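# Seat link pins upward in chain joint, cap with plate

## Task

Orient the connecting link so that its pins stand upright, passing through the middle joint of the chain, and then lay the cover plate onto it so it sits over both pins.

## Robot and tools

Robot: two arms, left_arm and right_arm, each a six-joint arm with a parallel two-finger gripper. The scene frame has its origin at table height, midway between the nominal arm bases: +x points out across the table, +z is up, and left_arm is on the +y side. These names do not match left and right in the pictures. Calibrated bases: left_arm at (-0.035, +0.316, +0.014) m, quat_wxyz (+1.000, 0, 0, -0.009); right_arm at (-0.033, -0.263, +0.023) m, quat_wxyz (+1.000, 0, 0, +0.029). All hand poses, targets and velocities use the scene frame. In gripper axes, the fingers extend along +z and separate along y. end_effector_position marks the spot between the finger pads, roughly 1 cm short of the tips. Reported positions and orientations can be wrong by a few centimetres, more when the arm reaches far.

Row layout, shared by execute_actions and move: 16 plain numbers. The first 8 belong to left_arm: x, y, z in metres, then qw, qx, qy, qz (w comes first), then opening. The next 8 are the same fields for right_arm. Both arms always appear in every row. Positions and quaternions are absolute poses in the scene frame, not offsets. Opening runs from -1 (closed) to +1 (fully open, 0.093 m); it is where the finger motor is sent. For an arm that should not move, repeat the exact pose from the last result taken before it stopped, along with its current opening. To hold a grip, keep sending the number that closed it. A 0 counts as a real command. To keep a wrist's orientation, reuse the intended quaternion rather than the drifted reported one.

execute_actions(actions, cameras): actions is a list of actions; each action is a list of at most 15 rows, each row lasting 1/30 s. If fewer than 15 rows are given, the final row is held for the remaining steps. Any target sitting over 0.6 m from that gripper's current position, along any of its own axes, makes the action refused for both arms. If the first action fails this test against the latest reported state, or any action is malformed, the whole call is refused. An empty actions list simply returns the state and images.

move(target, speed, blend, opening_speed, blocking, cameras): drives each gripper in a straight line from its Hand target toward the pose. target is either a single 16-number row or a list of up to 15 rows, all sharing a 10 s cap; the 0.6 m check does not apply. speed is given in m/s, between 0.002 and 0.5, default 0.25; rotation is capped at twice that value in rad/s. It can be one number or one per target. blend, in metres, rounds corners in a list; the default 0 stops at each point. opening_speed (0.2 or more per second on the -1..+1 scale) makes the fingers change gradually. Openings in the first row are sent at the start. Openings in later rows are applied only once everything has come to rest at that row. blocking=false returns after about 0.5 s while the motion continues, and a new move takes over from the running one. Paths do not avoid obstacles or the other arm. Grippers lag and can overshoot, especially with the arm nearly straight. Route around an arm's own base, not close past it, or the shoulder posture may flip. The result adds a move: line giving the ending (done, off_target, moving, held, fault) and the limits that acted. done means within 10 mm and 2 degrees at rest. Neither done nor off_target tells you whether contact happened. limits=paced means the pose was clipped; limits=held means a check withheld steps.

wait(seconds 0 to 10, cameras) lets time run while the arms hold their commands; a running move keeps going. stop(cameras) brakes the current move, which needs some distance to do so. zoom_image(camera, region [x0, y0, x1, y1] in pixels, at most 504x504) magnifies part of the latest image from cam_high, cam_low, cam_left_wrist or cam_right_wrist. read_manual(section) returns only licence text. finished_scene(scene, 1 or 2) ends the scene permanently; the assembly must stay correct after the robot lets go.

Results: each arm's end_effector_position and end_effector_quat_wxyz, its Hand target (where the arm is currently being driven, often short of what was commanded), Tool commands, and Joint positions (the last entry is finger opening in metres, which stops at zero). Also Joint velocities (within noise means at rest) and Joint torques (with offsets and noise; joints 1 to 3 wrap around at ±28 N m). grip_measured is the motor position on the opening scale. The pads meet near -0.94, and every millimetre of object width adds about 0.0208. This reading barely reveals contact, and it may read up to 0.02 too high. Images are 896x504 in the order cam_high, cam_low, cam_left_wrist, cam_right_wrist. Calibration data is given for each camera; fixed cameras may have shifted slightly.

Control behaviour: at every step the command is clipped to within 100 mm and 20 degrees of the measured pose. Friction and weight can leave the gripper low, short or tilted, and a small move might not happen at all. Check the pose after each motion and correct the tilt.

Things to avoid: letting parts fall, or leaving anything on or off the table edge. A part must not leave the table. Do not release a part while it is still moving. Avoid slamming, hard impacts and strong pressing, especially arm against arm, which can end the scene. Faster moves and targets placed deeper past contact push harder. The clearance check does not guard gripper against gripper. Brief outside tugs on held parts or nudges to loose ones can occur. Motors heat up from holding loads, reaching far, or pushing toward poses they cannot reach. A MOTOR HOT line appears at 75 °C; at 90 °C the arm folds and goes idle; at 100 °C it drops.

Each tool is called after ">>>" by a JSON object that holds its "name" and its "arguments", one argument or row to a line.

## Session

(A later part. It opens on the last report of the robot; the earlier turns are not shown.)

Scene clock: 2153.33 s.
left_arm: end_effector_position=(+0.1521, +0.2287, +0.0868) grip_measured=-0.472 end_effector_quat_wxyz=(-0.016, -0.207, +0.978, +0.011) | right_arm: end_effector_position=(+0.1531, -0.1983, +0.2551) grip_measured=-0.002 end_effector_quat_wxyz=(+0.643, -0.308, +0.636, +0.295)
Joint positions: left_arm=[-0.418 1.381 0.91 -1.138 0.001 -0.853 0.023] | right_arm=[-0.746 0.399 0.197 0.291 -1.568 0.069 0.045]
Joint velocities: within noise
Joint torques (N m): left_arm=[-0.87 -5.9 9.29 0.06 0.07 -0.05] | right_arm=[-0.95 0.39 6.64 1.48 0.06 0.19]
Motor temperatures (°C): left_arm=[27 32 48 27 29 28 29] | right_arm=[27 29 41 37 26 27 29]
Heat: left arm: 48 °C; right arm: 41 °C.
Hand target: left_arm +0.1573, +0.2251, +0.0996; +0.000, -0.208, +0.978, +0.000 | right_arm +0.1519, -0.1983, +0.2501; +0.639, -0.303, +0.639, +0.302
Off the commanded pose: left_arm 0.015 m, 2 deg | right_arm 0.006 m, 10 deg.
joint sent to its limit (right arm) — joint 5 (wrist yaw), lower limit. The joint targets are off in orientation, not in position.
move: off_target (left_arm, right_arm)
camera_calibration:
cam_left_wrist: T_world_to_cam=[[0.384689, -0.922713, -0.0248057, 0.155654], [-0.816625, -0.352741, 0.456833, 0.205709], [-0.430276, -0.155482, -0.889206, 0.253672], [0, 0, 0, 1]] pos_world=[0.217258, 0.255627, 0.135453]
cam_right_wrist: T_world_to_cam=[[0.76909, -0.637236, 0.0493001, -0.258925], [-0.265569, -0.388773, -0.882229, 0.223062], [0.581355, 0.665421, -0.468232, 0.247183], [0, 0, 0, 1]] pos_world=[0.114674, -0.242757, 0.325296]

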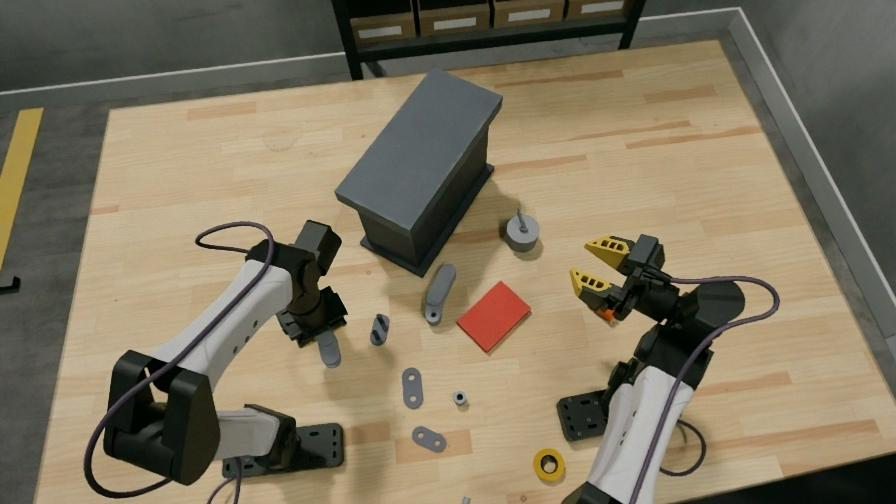

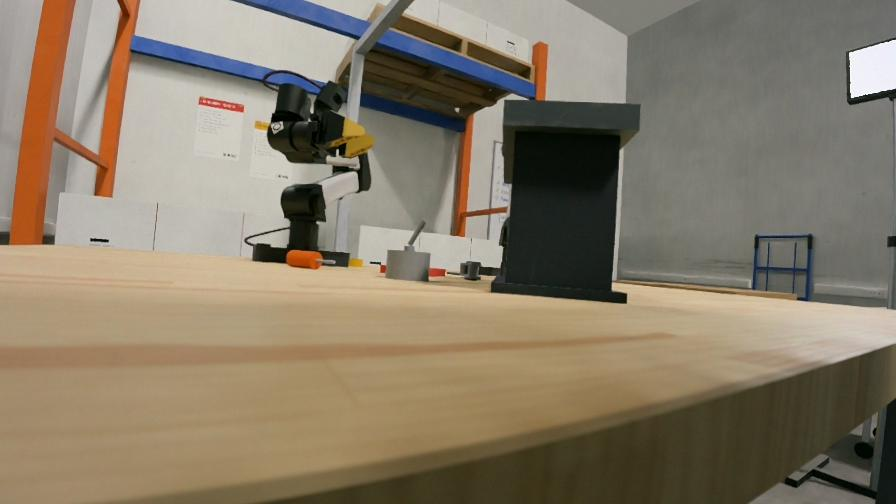

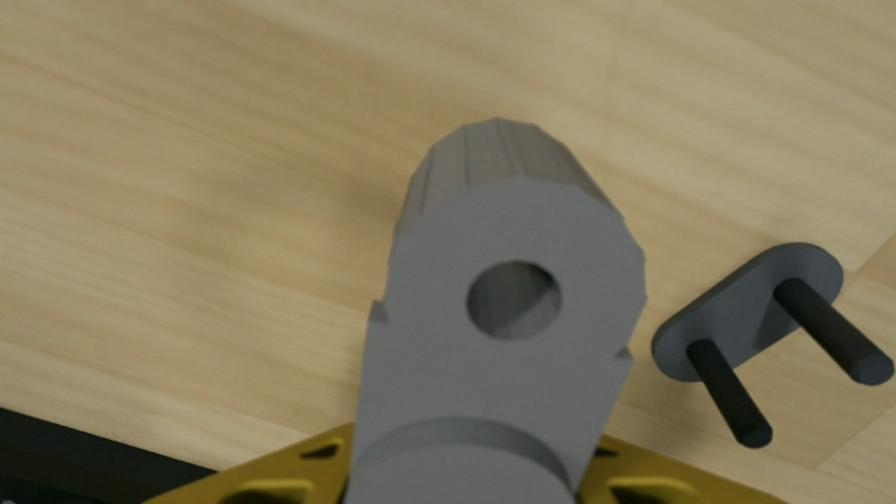

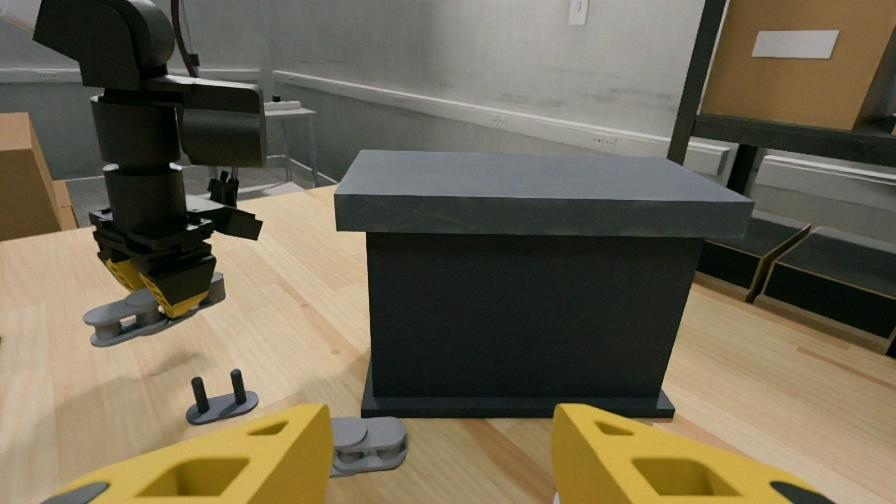

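>>> {"name": "move", "arguments": {
  "target": [
    [0.13,0.18,0.12,0,0.05,0.9987,0,-0.7,0.15,-0.20,0.25,0.6124,-0.3536,0.6124,0.3536,0.0],
    [0.115,0.148,0.105,0,0.0872,0.9962,0,-0.7,0.15,-0.20,0.25,0.6124,-0.3536,0.6124,0.3536,0.0]
  ],
  "speed": 0.1,
  "blend": 0.02
}}

>>> {"name": "zoom_image", "arguments": {
  "camera": "cam_right_wrist",
  "region": [50, 200, 300, 450]
}}

Scene clock: 2178.57 s.
left_arm: end_effector_position=(+0.1103, +0.1545, +0.0985) grip_measured=-0.472 end_effector_quat_wxyz=(-0.011, +0.089, +0.996, +0.009) | right_arm: end_effector_position=(+0.1531, -0.1983, +0.2551) grip_measured=-0.002 end_effector_quat_wxyz=(+0.643, -0.308, +0.636, +0.295)
Joint positions: left_arm=[-0.819 1.406 0.978 -1.172 0.002 -0.658 0.023] | right_arm=[-0.746 0.399 0.197 0.291 -1.568 0.069 0.045]
Joint velocities: within noise
Joint torques (N m): left_arm=[-0.81 -4.36 8.62 0.25 0.07 -0.11] | right_arm=[-0.92 0.4 6.5 1.48 0.06 0.18]
Motor temperatures (°C): left_arm=[27 33 49 26 29 28 29] | right_arm=[27 29 41 37 26 27 29]
Heat: left arm: 49 °C; right arm: 41 °C.
Hand target: left_arm +0.1149, +0.1481, +0.1051; +0.000, +0.087, +0.996, +0.000 | right_arm +0.1519, -0.1983, +0.2501; +0.639, -0.303, +0.639, +0.302
Off the commanded pose: left_arm 0.010 m, 2 deg | right_arm 0.006 m, 10 deg.
joint sent to its limit (right arm) — joint 5 (wrist yaw), lower limit. The joint targets are off in orientation, not in position.
move: off_target (right_arm); blend cut to 0.0192 m at target 1
camera_calibration:
cam_left_wrist: T_world_to_cam=[[-0.199331, -0.979845, -0.0130754, 0.175625], [-0.873713, 0.171667, 0.455144, 0.0655478], [-0.443726, 0.102148, -0.890322, 0.196367], [0, 0, 0, 1]] pos_world=[0.179411, 0.140774, 0.147292]
cam_right_wrist: T_world_to_cam=[[0.76909, -0.637236, 0.0493001, -0.258925], [-0.265569, -0.388773, -0.882229, 0.223062], [0.581355, 0.665421, -0.468232, 0.247183], [0, 0, 0, 1]] pos_world=[0.114674, -0.242757, 0.325296]

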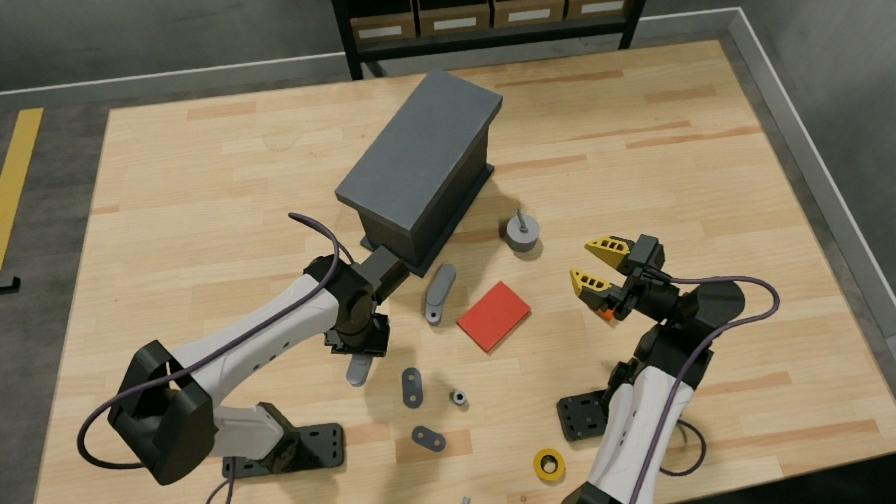

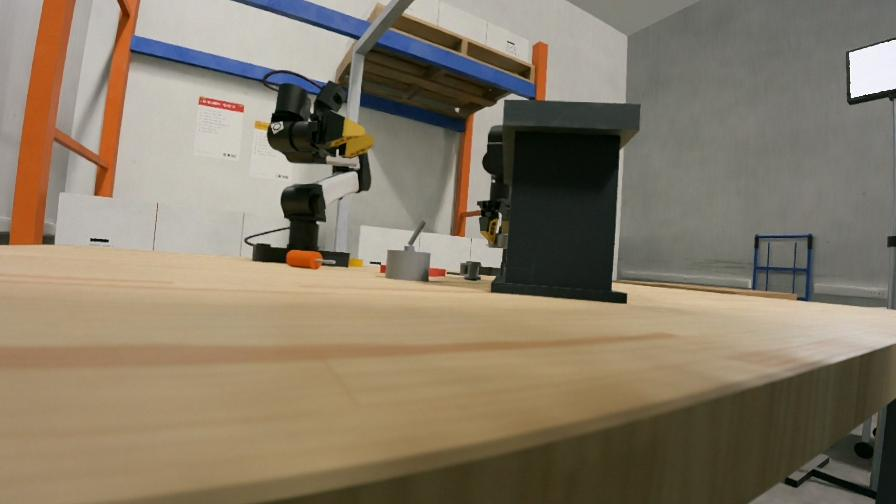

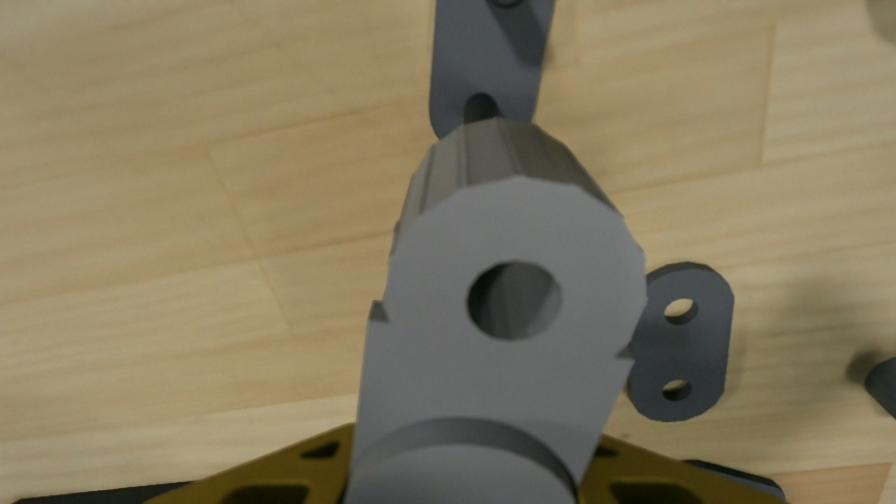

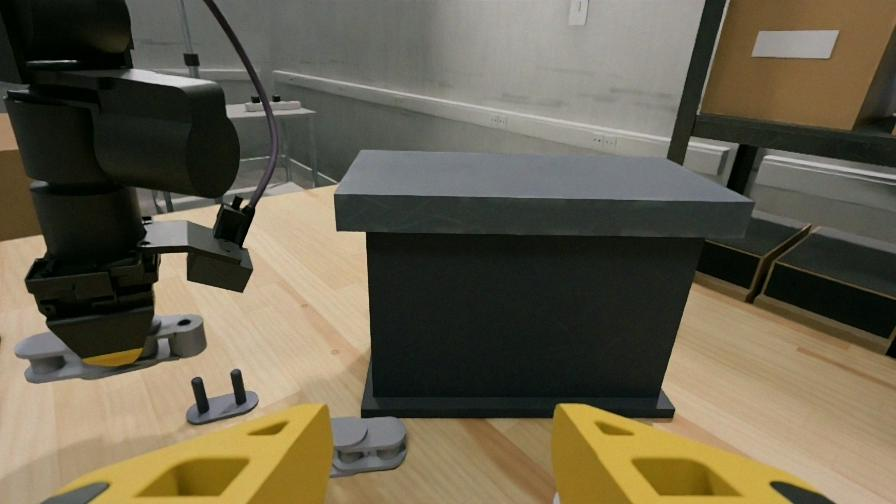

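Scaled by 2.016 from the camera's 896x504 image, which has a finer 1280x720 frame.

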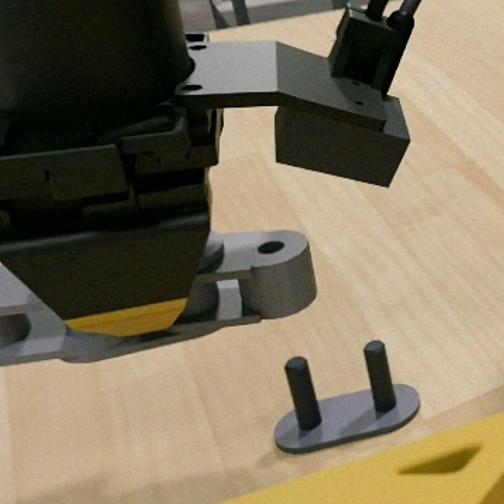

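>>> {"name": "move", "arguments": {
  "target": [
    [0.115,0.147,0.074,0,0.0872,0.9962,0,-0.7,0.15,-0.20,0.25,0.6124,-0.3536,0.6124,0.3536,0.0]
  ],
  "speed": 0.06
}}

>>> {"name": "zoom_image", "arguments": {
  "camera": "cam_right_wrist",
  "region": [100, 270, 280, 450]
}}

>>> {"name": "zoom_image", "arguments": {
  "camera": "cam_left_wrist",
  "region": [350, 50, 700, 350]
}}

Scene clock: 2222.37 s.
left_arm: end_effector_position=(+0.1147, +0.1496, +0.0729) grip_measured=-0.472 end_effector_quat_wxyz=(-0.004, +0.088, +0.996, +0.003) | right_arm: end_effector_position=(+0.1531, -0.1983, +0.2551) grip_measured=-0.002 end_effector_quat_wxyz=(+0.643, -0.308, +0.636, +0.295)
Joint positions: left_arm=[-0.819 1.437 0.9 -1.043 0.002 -0.661 0.023] | right_arm=[-0.746 0.399 0.197 0.291 -1.568 0.069 0.045]
Joint velocities: within noise
Joint torques (N m): left_arm=[-1.09 -4.48 6.53 0.37 0.06 -0.09] | right_arm=[-0.83 0.42 6.63 1.46 0.06 0.19]
Motor temperatures (°C): left_arm=[27 32 50 26 29 28 30] | right_arm=[27 29 41 36 26 27 29]
Heat: left arm: 50 °C; right arm: 41 °C.
Hand target: left_arm +0.1150, +0.1470, +0.0741; +0.000, +0.087, +0.996, +0.000 | right_arm +0.1519, -0.1983, +0.2501; +0.639, -0.303, +0.639, +0.302
Off the commanded pose: left_arm 0.003 m, 1 deg | right_arm 0.006 m, 10 deg.
joint sent to its limit (right arm) — joint 5 (wrist yaw), lower limit. The joint targets are off in orientation, not in position.
move: off_target (right_arm)
camera_calibration:
cam_left_wrist: T_world_to_cam=[[-0.19587, -0.980629, -0.00109052, 0.170236], [-0.880394, 0.175359, 0.440631, 0.0831299], [-0.431904, 0.0872663, -0.897688, 0.177474], [0, 0, 0, 1]] pos_world=[0.183183, 0.136874, 0.122872]
cam_right_wrist: T_world_to_cam=[[0.76909, -0.637236, 0.0493001, -0.258925], [-0.265569, -0.388773, -0.882229, 0.223062], [0.581355, 0.665421, -0.468232, 0.247183], [0, 0, 0, 1]] pos_world=[0.114674, -0.242757, 0.325296]

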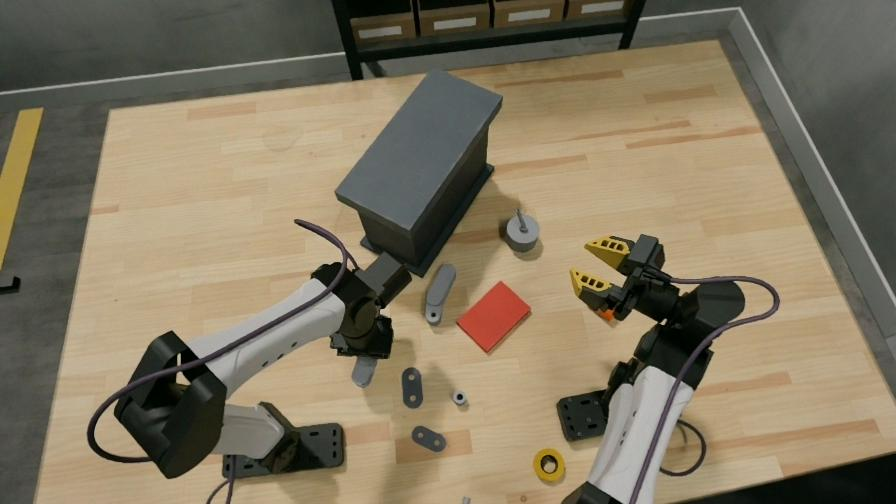

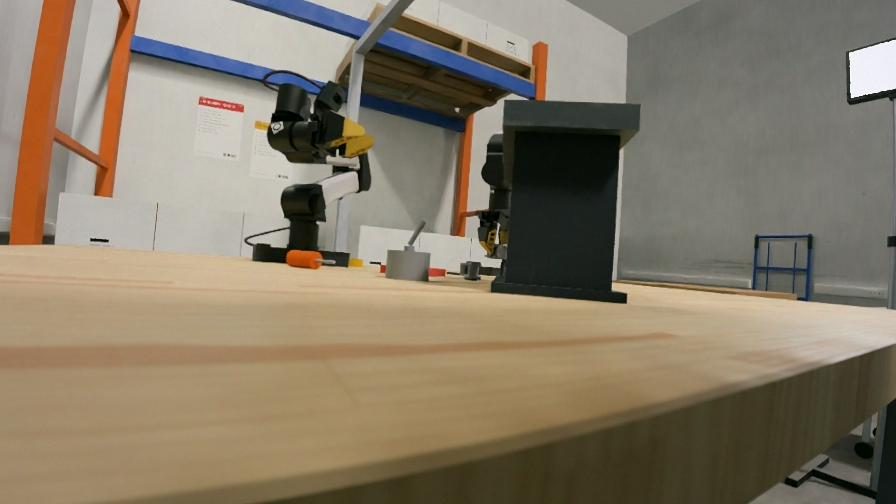

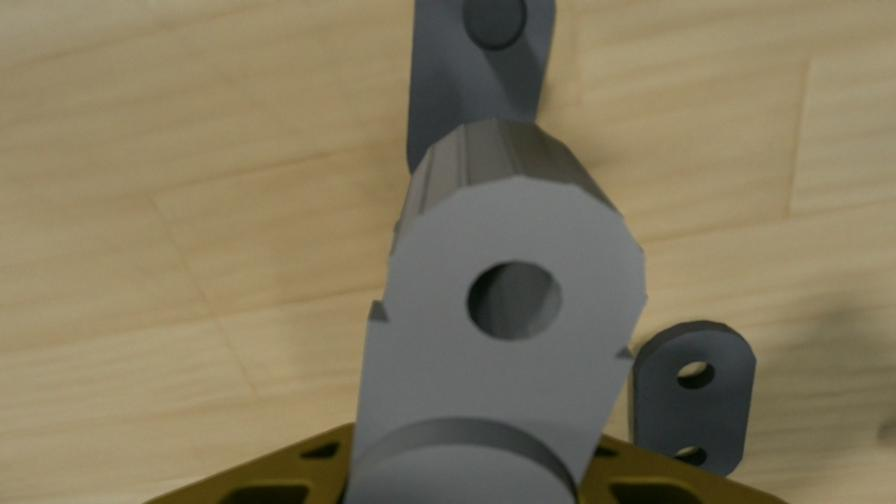

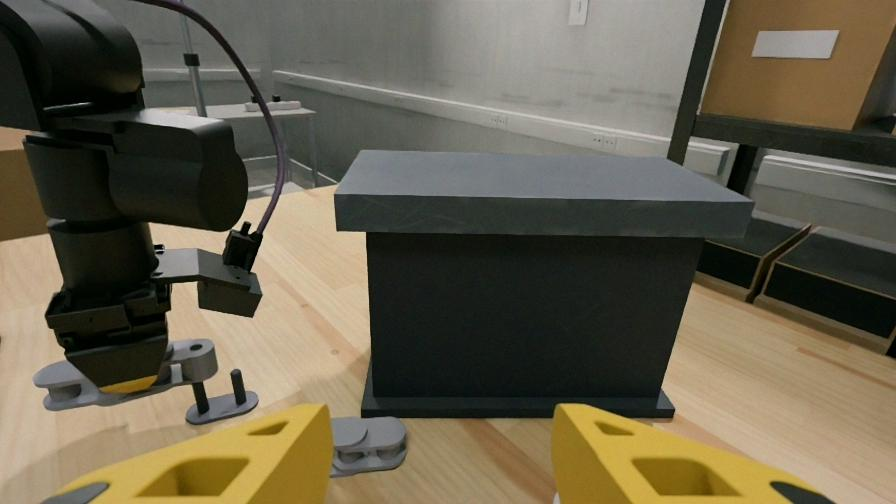

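Scaled by 2.800 from the camera's 896x504 image, which has a finer 1280x720 frame.

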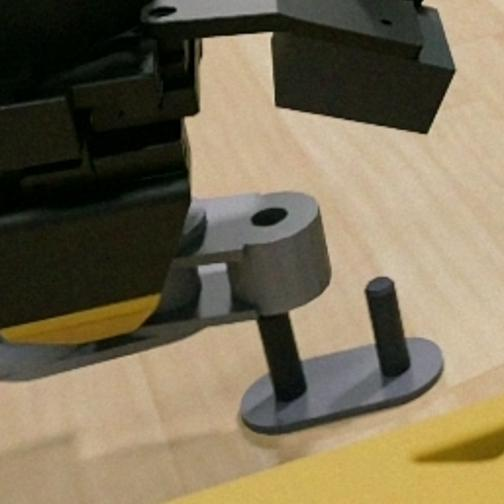

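Scaled by 1.440 from the camera's 896x504 image, which has a finer 1280x720 frame.

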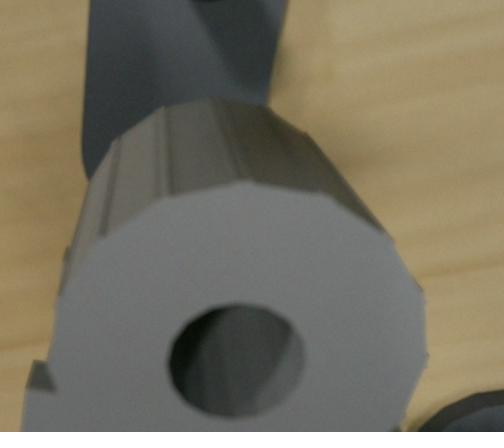

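>>> {"name": "zoom_image", "arguments": {
  "camera": "cam_right_wrist",
  "region": [160, 330, 270, 430]
}}

>>> {"name": "zoom_image", "arguments": {
  "camera": "cam_high",
  "region": [300, 240, 460, 400]
}}

Scaled by 4.582 from the camera's 896x504 image, which has a finer 1280x720 frame.

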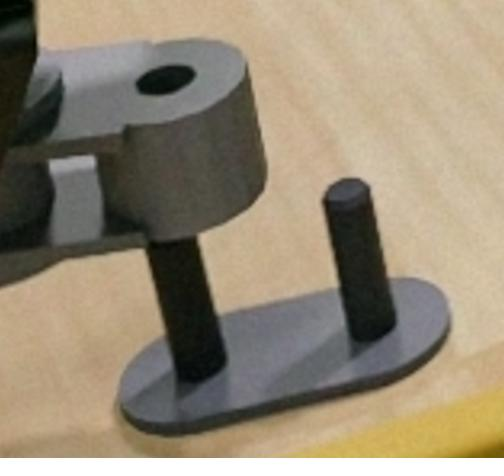

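Scaled by 3.150 from the camera's 896x504 image, which has a finer 1280x720 frame.

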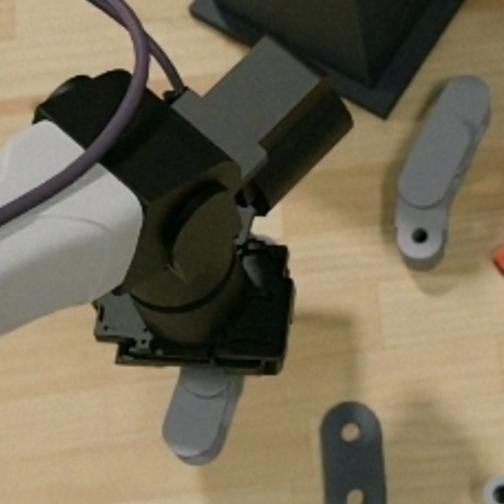

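>>> {"name": "move", "arguments": {
  "target": [
    [0.111,0.153,0.073,0,0.0872,0.9962,0,-0.7,0.15,-0.20,0.25,0.6124,-0.3536,0.6124,0.3536,0.0]
  ],
  "speed": 0.05
}}

>>> {"name": "zoom_image", "arguments": {
  "camera": "cam_right_wrist",
  "region": [160, 330, 270, 430]
}}

Scene clock: 2269.87 s.
left_arm: end_effector_position=(+0.1094, +0.1555, +0.0666) grip_measured=-0.472 end_effector_quat_wxyz=(-0.013, +0.087, +0.996, +0.011) | right_arm: end_effector_position=(+0.1531, -0.1983, +0.2551) grip_measured=-0.002 end_effector_quat_wxyz=(+0.643, -0.308, +0.636, +0.295)
Joint positions: left_arm=[-0.819 1.437 0.873 -1.041 0.002 -0.662 0.023] | right_arm=[-0.746 0.399 0.197 0.291 -1.568 0.069 0.045]
Joint velocities: within noise
Joint torques (N m): left_arm=[-0.69 -6.68 6.31 0.26 0.06 -0.03] | right_arm=[-0.98 0.5 6.67 1.44 0.05 0.13]
Motor temperatures (°C): left_arm=[27 32 49 26 29 28 30] | right_arm=[27 28 41 36 26 27 29]
Heat: left arm: 49 °C; right arm: 41 °C.
Hand target: left_arm +0.1110, +0.1531, +0.0729; +0.000, +0.087, +0.996, +0.000 | right_arm +0.1519, -0.1983, +0.2501; +0.639, -0.303, +0.639, +0.302
Off the commanded pose: left_arm 0.007 m, 2 deg | right_arm 0.006 m, 10 deg.
joint sent to its limit (right arm) — joint 5 (wrist yaw), lower limit. The joint targets are off in orientation, not in position.
move: off_target (right_arm)
camera_calibration:
cam_left_wrist: T_world_to_cam=[[-0.195633, -0.980552, -0.0156747, 0.175923], [-0.873114, 0.166875, 0.458067, 0.0795228], [-0.446542, 0.103299, -0.88878, 0.167521], [0, 0, 0, 1]] pos_world=[0.178654, 0.141926, 0.11522]
cam_right_wrist: T_world_to_cam=[[0.76909, -0.637236, 0.0493001, -0.258925], [-0.265569, -0.388773, -0.882229, 0.223062], [0.581355, 0.665421, -0.468232, 0.247183], [0, 0, 0, 1]] pos_world=[0.114674, -0.242757, 0.325296]

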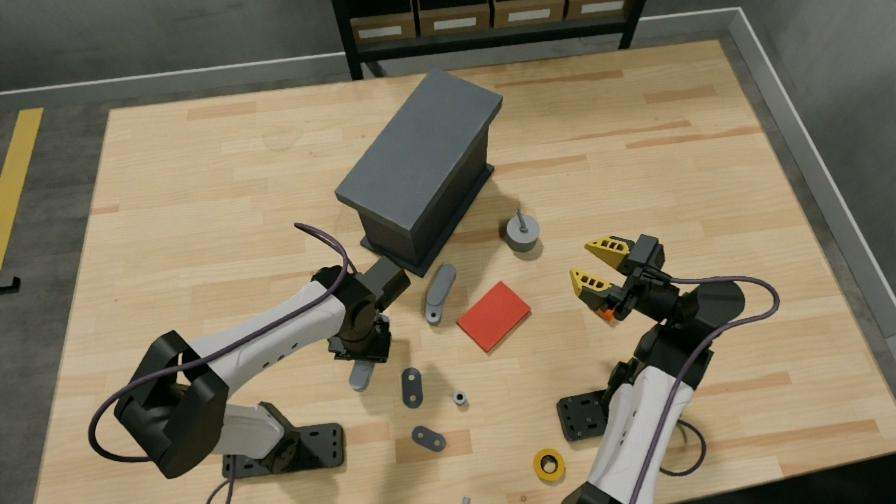

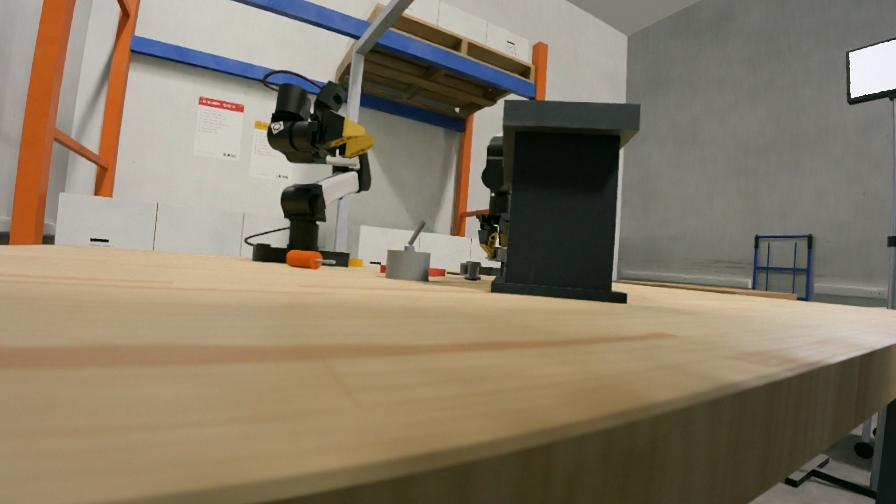

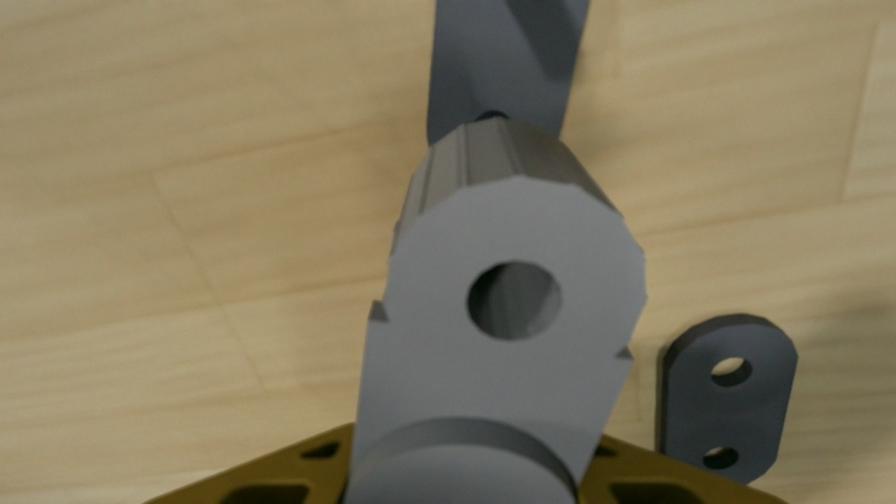

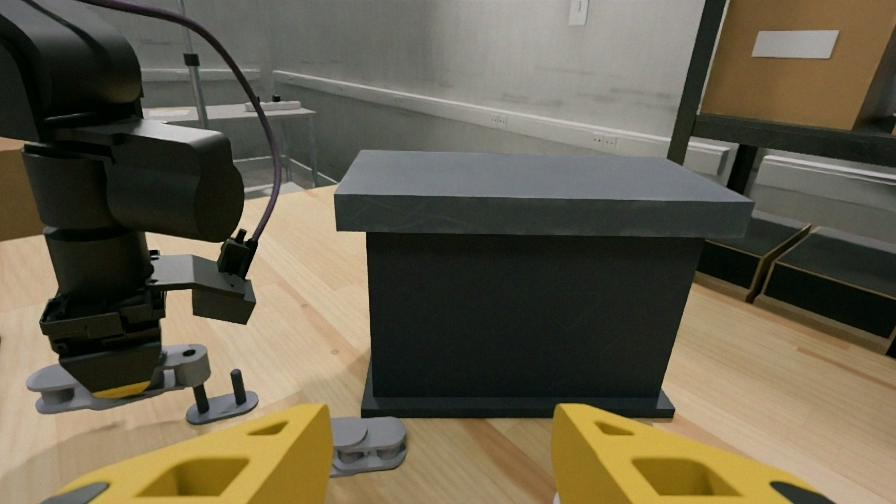

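Scaled by 4.582 from the camera's 896x504 image, which has a finer 1280x720 frame.

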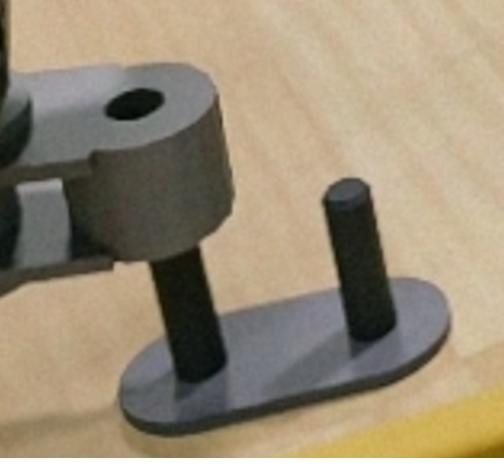

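>>> {"name": "move", "arguments": {
  "target": [
    [0.1115,0.152,0.088,0,0.0872,0.9962,0,-0.7,0.15,-0.20,0.25,0.6124,-0.3536,0.6124,0.3536,0.0],
    [0.1115,0.152,0.068,0,0.0872,0.9962,0,-0.7,0.15,-0.20,0.25,0.6124,-0.3536,0.6124,0.3536,0.0]
  ],
  "speed": 0.05
}}

>>> {"name": "zoom_image", "arguments": {
  "camera": "cam_right_wrist",
  "region": [160, 330, 270, 430]
}}

Scene clock: 2292.10 s.
left_arm: end_effector_position=(+0.1104, +0.1543, +0.0660) grip_measured=-0.472 end_effector_quat_wxyz=(-0.005, +0.087, +0.996, +0.004) | right_arm: end_effector_position=(+0.1531, -0.1983, +0.2551) grip_measured=-0.002 end_effector_quat_wxyz=(+0.643, -0.308, +0.636, +0.295)
Joint positions: left_arm=[-0.819 1.424 0.861 -1.02 0.002 -0.662 0.023] | right_arm=[-0.746 0.399 0.197 0.291 -1.568 0.069 0.045]
Joint velocities: within noise
Joint torques (N m): left_arm=[-0.85 -4.67 6.5 0.36 0.07 -0.06] | right_arm=[-0.99 0.38 6.45 1.46 0.02 0.14]
Motor temperatures (°C): left_arm=[27 34 49 26 29 28 30] | right_arm=[27 28 41 36 26 27 29]
Heat: left arm: 49 °C; right arm: 41 °C.
Hand target: left_arm +0.1115, +0.1520, +0.0680; +0.000, +0.087, +0.996, +0.000 | right_arm +0.1519, -0.1983, +0.2501; +0.639, -0.303, +0.639, +0.302
Off the commanded pose: left_arm 0.003 m, 1 deg | right_arm 0.006 m, 10 deg.
joint sent to its limit (right arm) — joint 5 (wrist yaw), lower limit. The joint targets are off in orientation, not in position.
move: off_target (right_arm)
camera_calibration:
cam_left_wrist: T_world_to_cam=[[-0.195501, -0.980698, -0.00337224, 0.174153], [-0.879333, 0.17377, 0.443372, 0.081523], [-0.434227, 0.089645, -0.896332, 0.16884], [0, 0, 0, 1]] pos_world=[0.179048, 0.141489, 0.115779]
cam_right_wrist: T_world_to_cam=[[0.76909, -0.637236, 0.0493001, -0.258925], [-0.265569, -0.388773, -0.882229, 0.223062], [0.581355, 0.665421, -0.468232, 0.247183], [0, 0, 0, 1]] pos_world=[0.114674, -0.242757, 0.325296]

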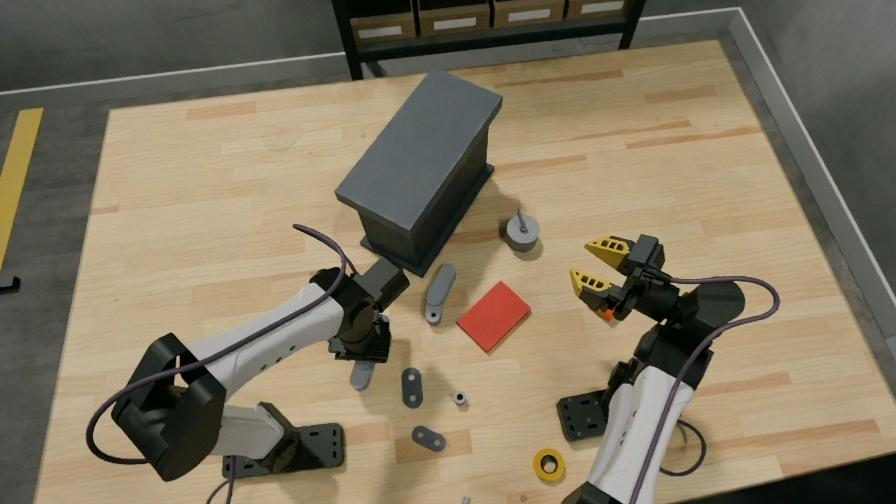

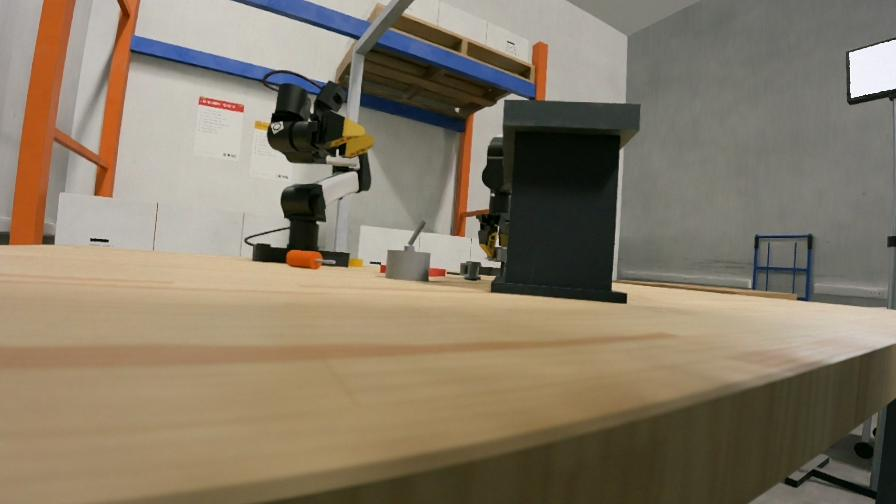

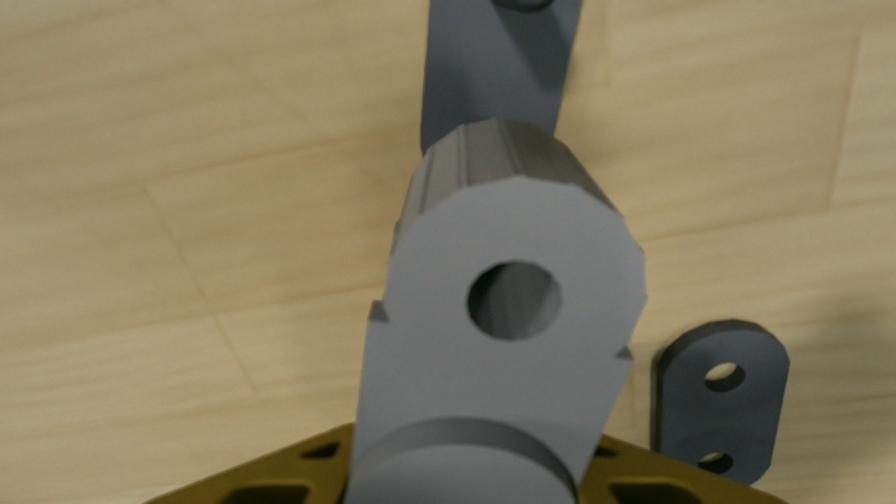

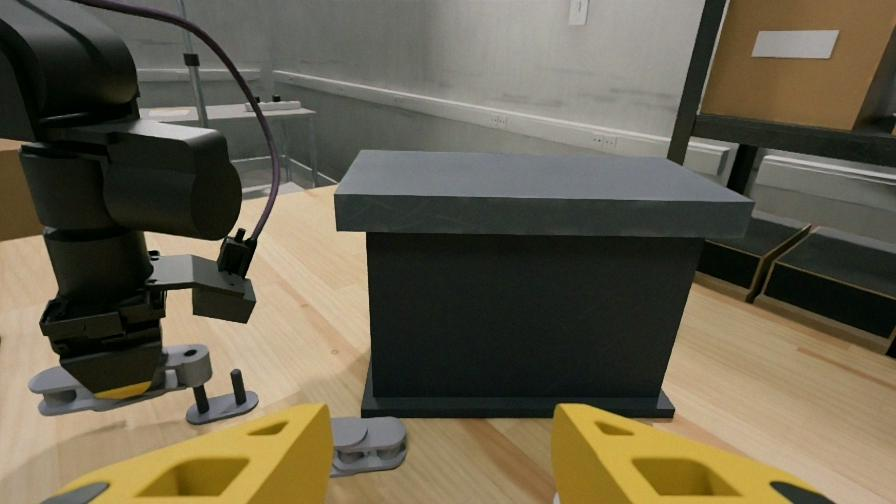

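Scaled by 4.582 from the camera's 896x504 image, which has a finer 1280x720 frame.

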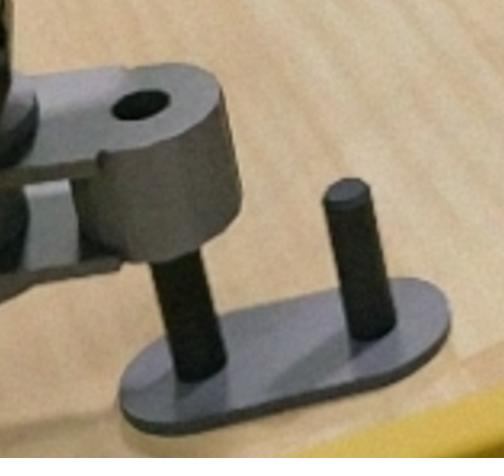

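>>> {"name": "move", "arguments": {
  "target": [
    [0.1122,0.1525,0.060,0,0.0872,0.9962,0,-0.7,0.15,-0.20,0.25,0.6124,-0.3536,0.6124,0.3536,0.0]
  ],
  "speed": 0.04
}}

>>> {"name": "zoom_image", "arguments": {
  "camera": "cam_right_wrist",
  "region": [160, 330, 270, 430]
}}

>>> {"name": "zoom_image", "arguments": {
  "camera": "cam_left_wrist",
  "region": [420, 220, 620, 380]
}}

Scene clock: 2302.47 s.
left_arm: end_effector_position=(+0.1107, +0.1540, +0.0592) grip_measured=-0.472 end_effector_quat_wxyz=(-0.004, +0.087, +0.996, +0.002) | right_arm: end_effector_position=(+0.1531, -0.1983, +0.2551) grip_measured=-0.002 end_effector_quat_wxyz=(+0.643, -0.308, +0.636, +0.295)
Joint positions: left_arm=[-0.819 1.431 0.838 -0.986 0.002 -0.662 0.023] | right_arm=[-0.746 0.399 0.197 0.291 -1.568 0.069 0.045]
Joint velocities: within noise
Joint torques (N m): left_arm=[-0.46 -4.26 6.32 0.35 0.05 0] | right_arm=[-1.03 0.38 6.71 1.45 0.08 0.2]
Motor temperatures (°C): left_arm=[27 34 48 26 29 28 30] | right_arm=[27 28 41 36 26 27 29]
Heat: left arm: 48 °C; right arm: 41 °C.
Hand target: left_arm +0.1122, +0.1525, +0.0600; +0.000, +0.087, +0.996, +0.000 | right_arm +0.1519, -0.1983, +0.2501; +0.639, -0.303, +0.639, +0.302
Off the commanded pose: left_arm 0.002 m, 0 deg | right_arm 0.006 m, 10 deg.
joint sent to its limit (right arm) — joint 5 (wrist yaw), lower limit. The joint targets are off in orientation, not in position.
move: off_target (right_arm)
camera_calibration:
cam_left_wrist: T_world_to_cam=[[-0.195495, -0.980704, -0.000637976, 0.173722], [-0.880687, 0.175271, 0.44008, 0.0849619], [-0.431477, 0.0865954, -0.897958, 0.163124], [0, 0, 0, 1]] pos_world=[0.179171, 0.141353, 0.1092]
cam_right_wrist: T_world_to_cam=[[0.76909, -0.637236, 0.0493001, -0.258925], [-0.265569, -0.388773, -0.882229, 0.223062], [0.581355, 0.665421, -0.468232, 0.247183], [0, 0, 0, 1]] pos_world=[0.114674, -0.242757, 0.325296]

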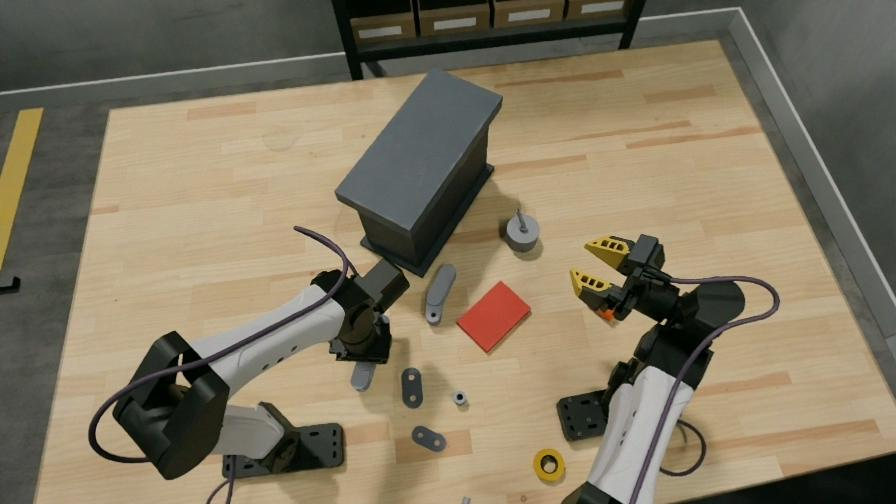

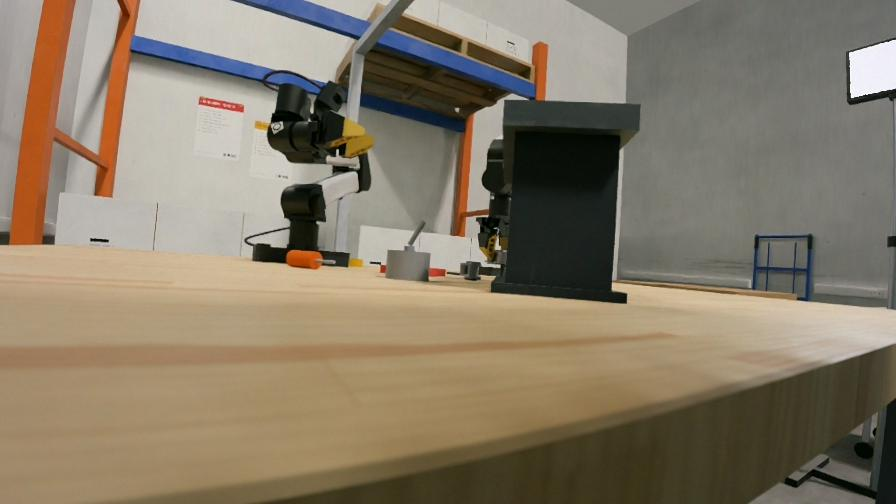

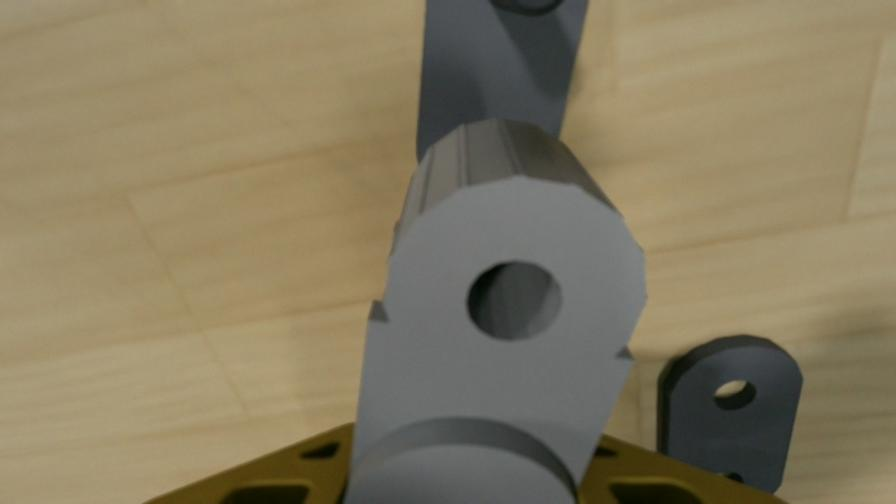

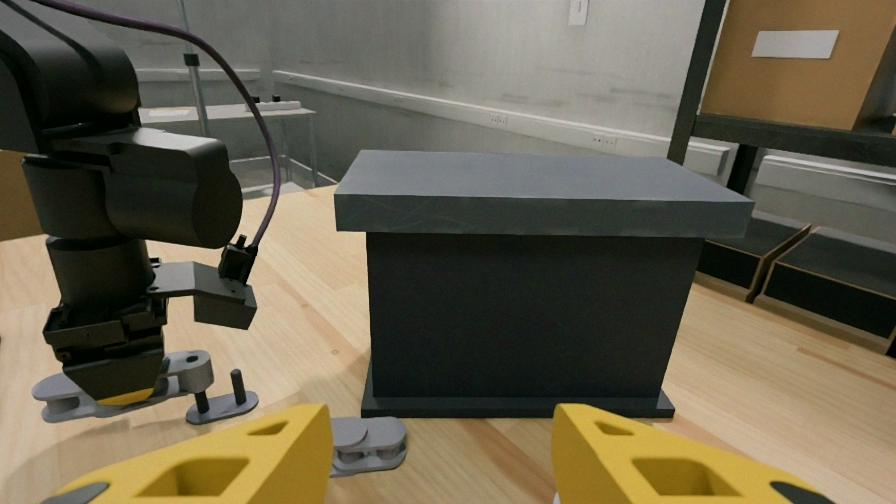

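Scaled by 4.582 from the camera's 896x504 image, which has a finer 1280x720 frame.

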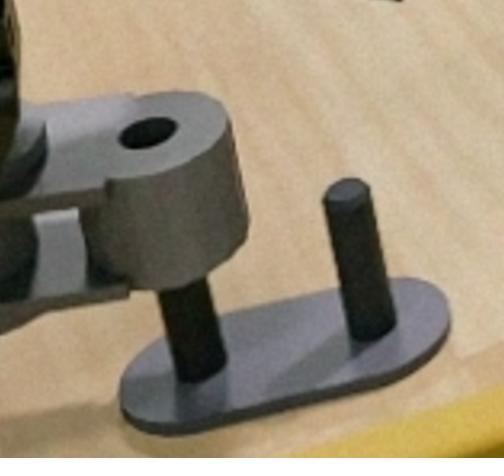

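Scaled by 2.520 from the camera's 896x504 image, which has a finer 1280x720 frame.

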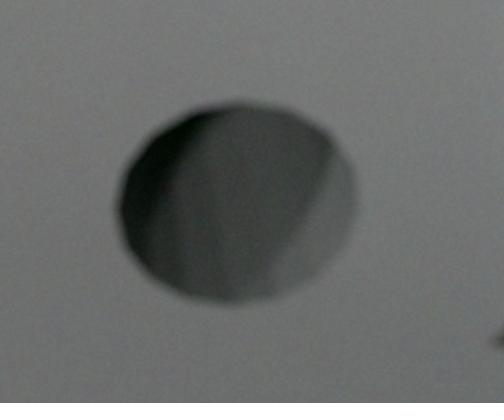

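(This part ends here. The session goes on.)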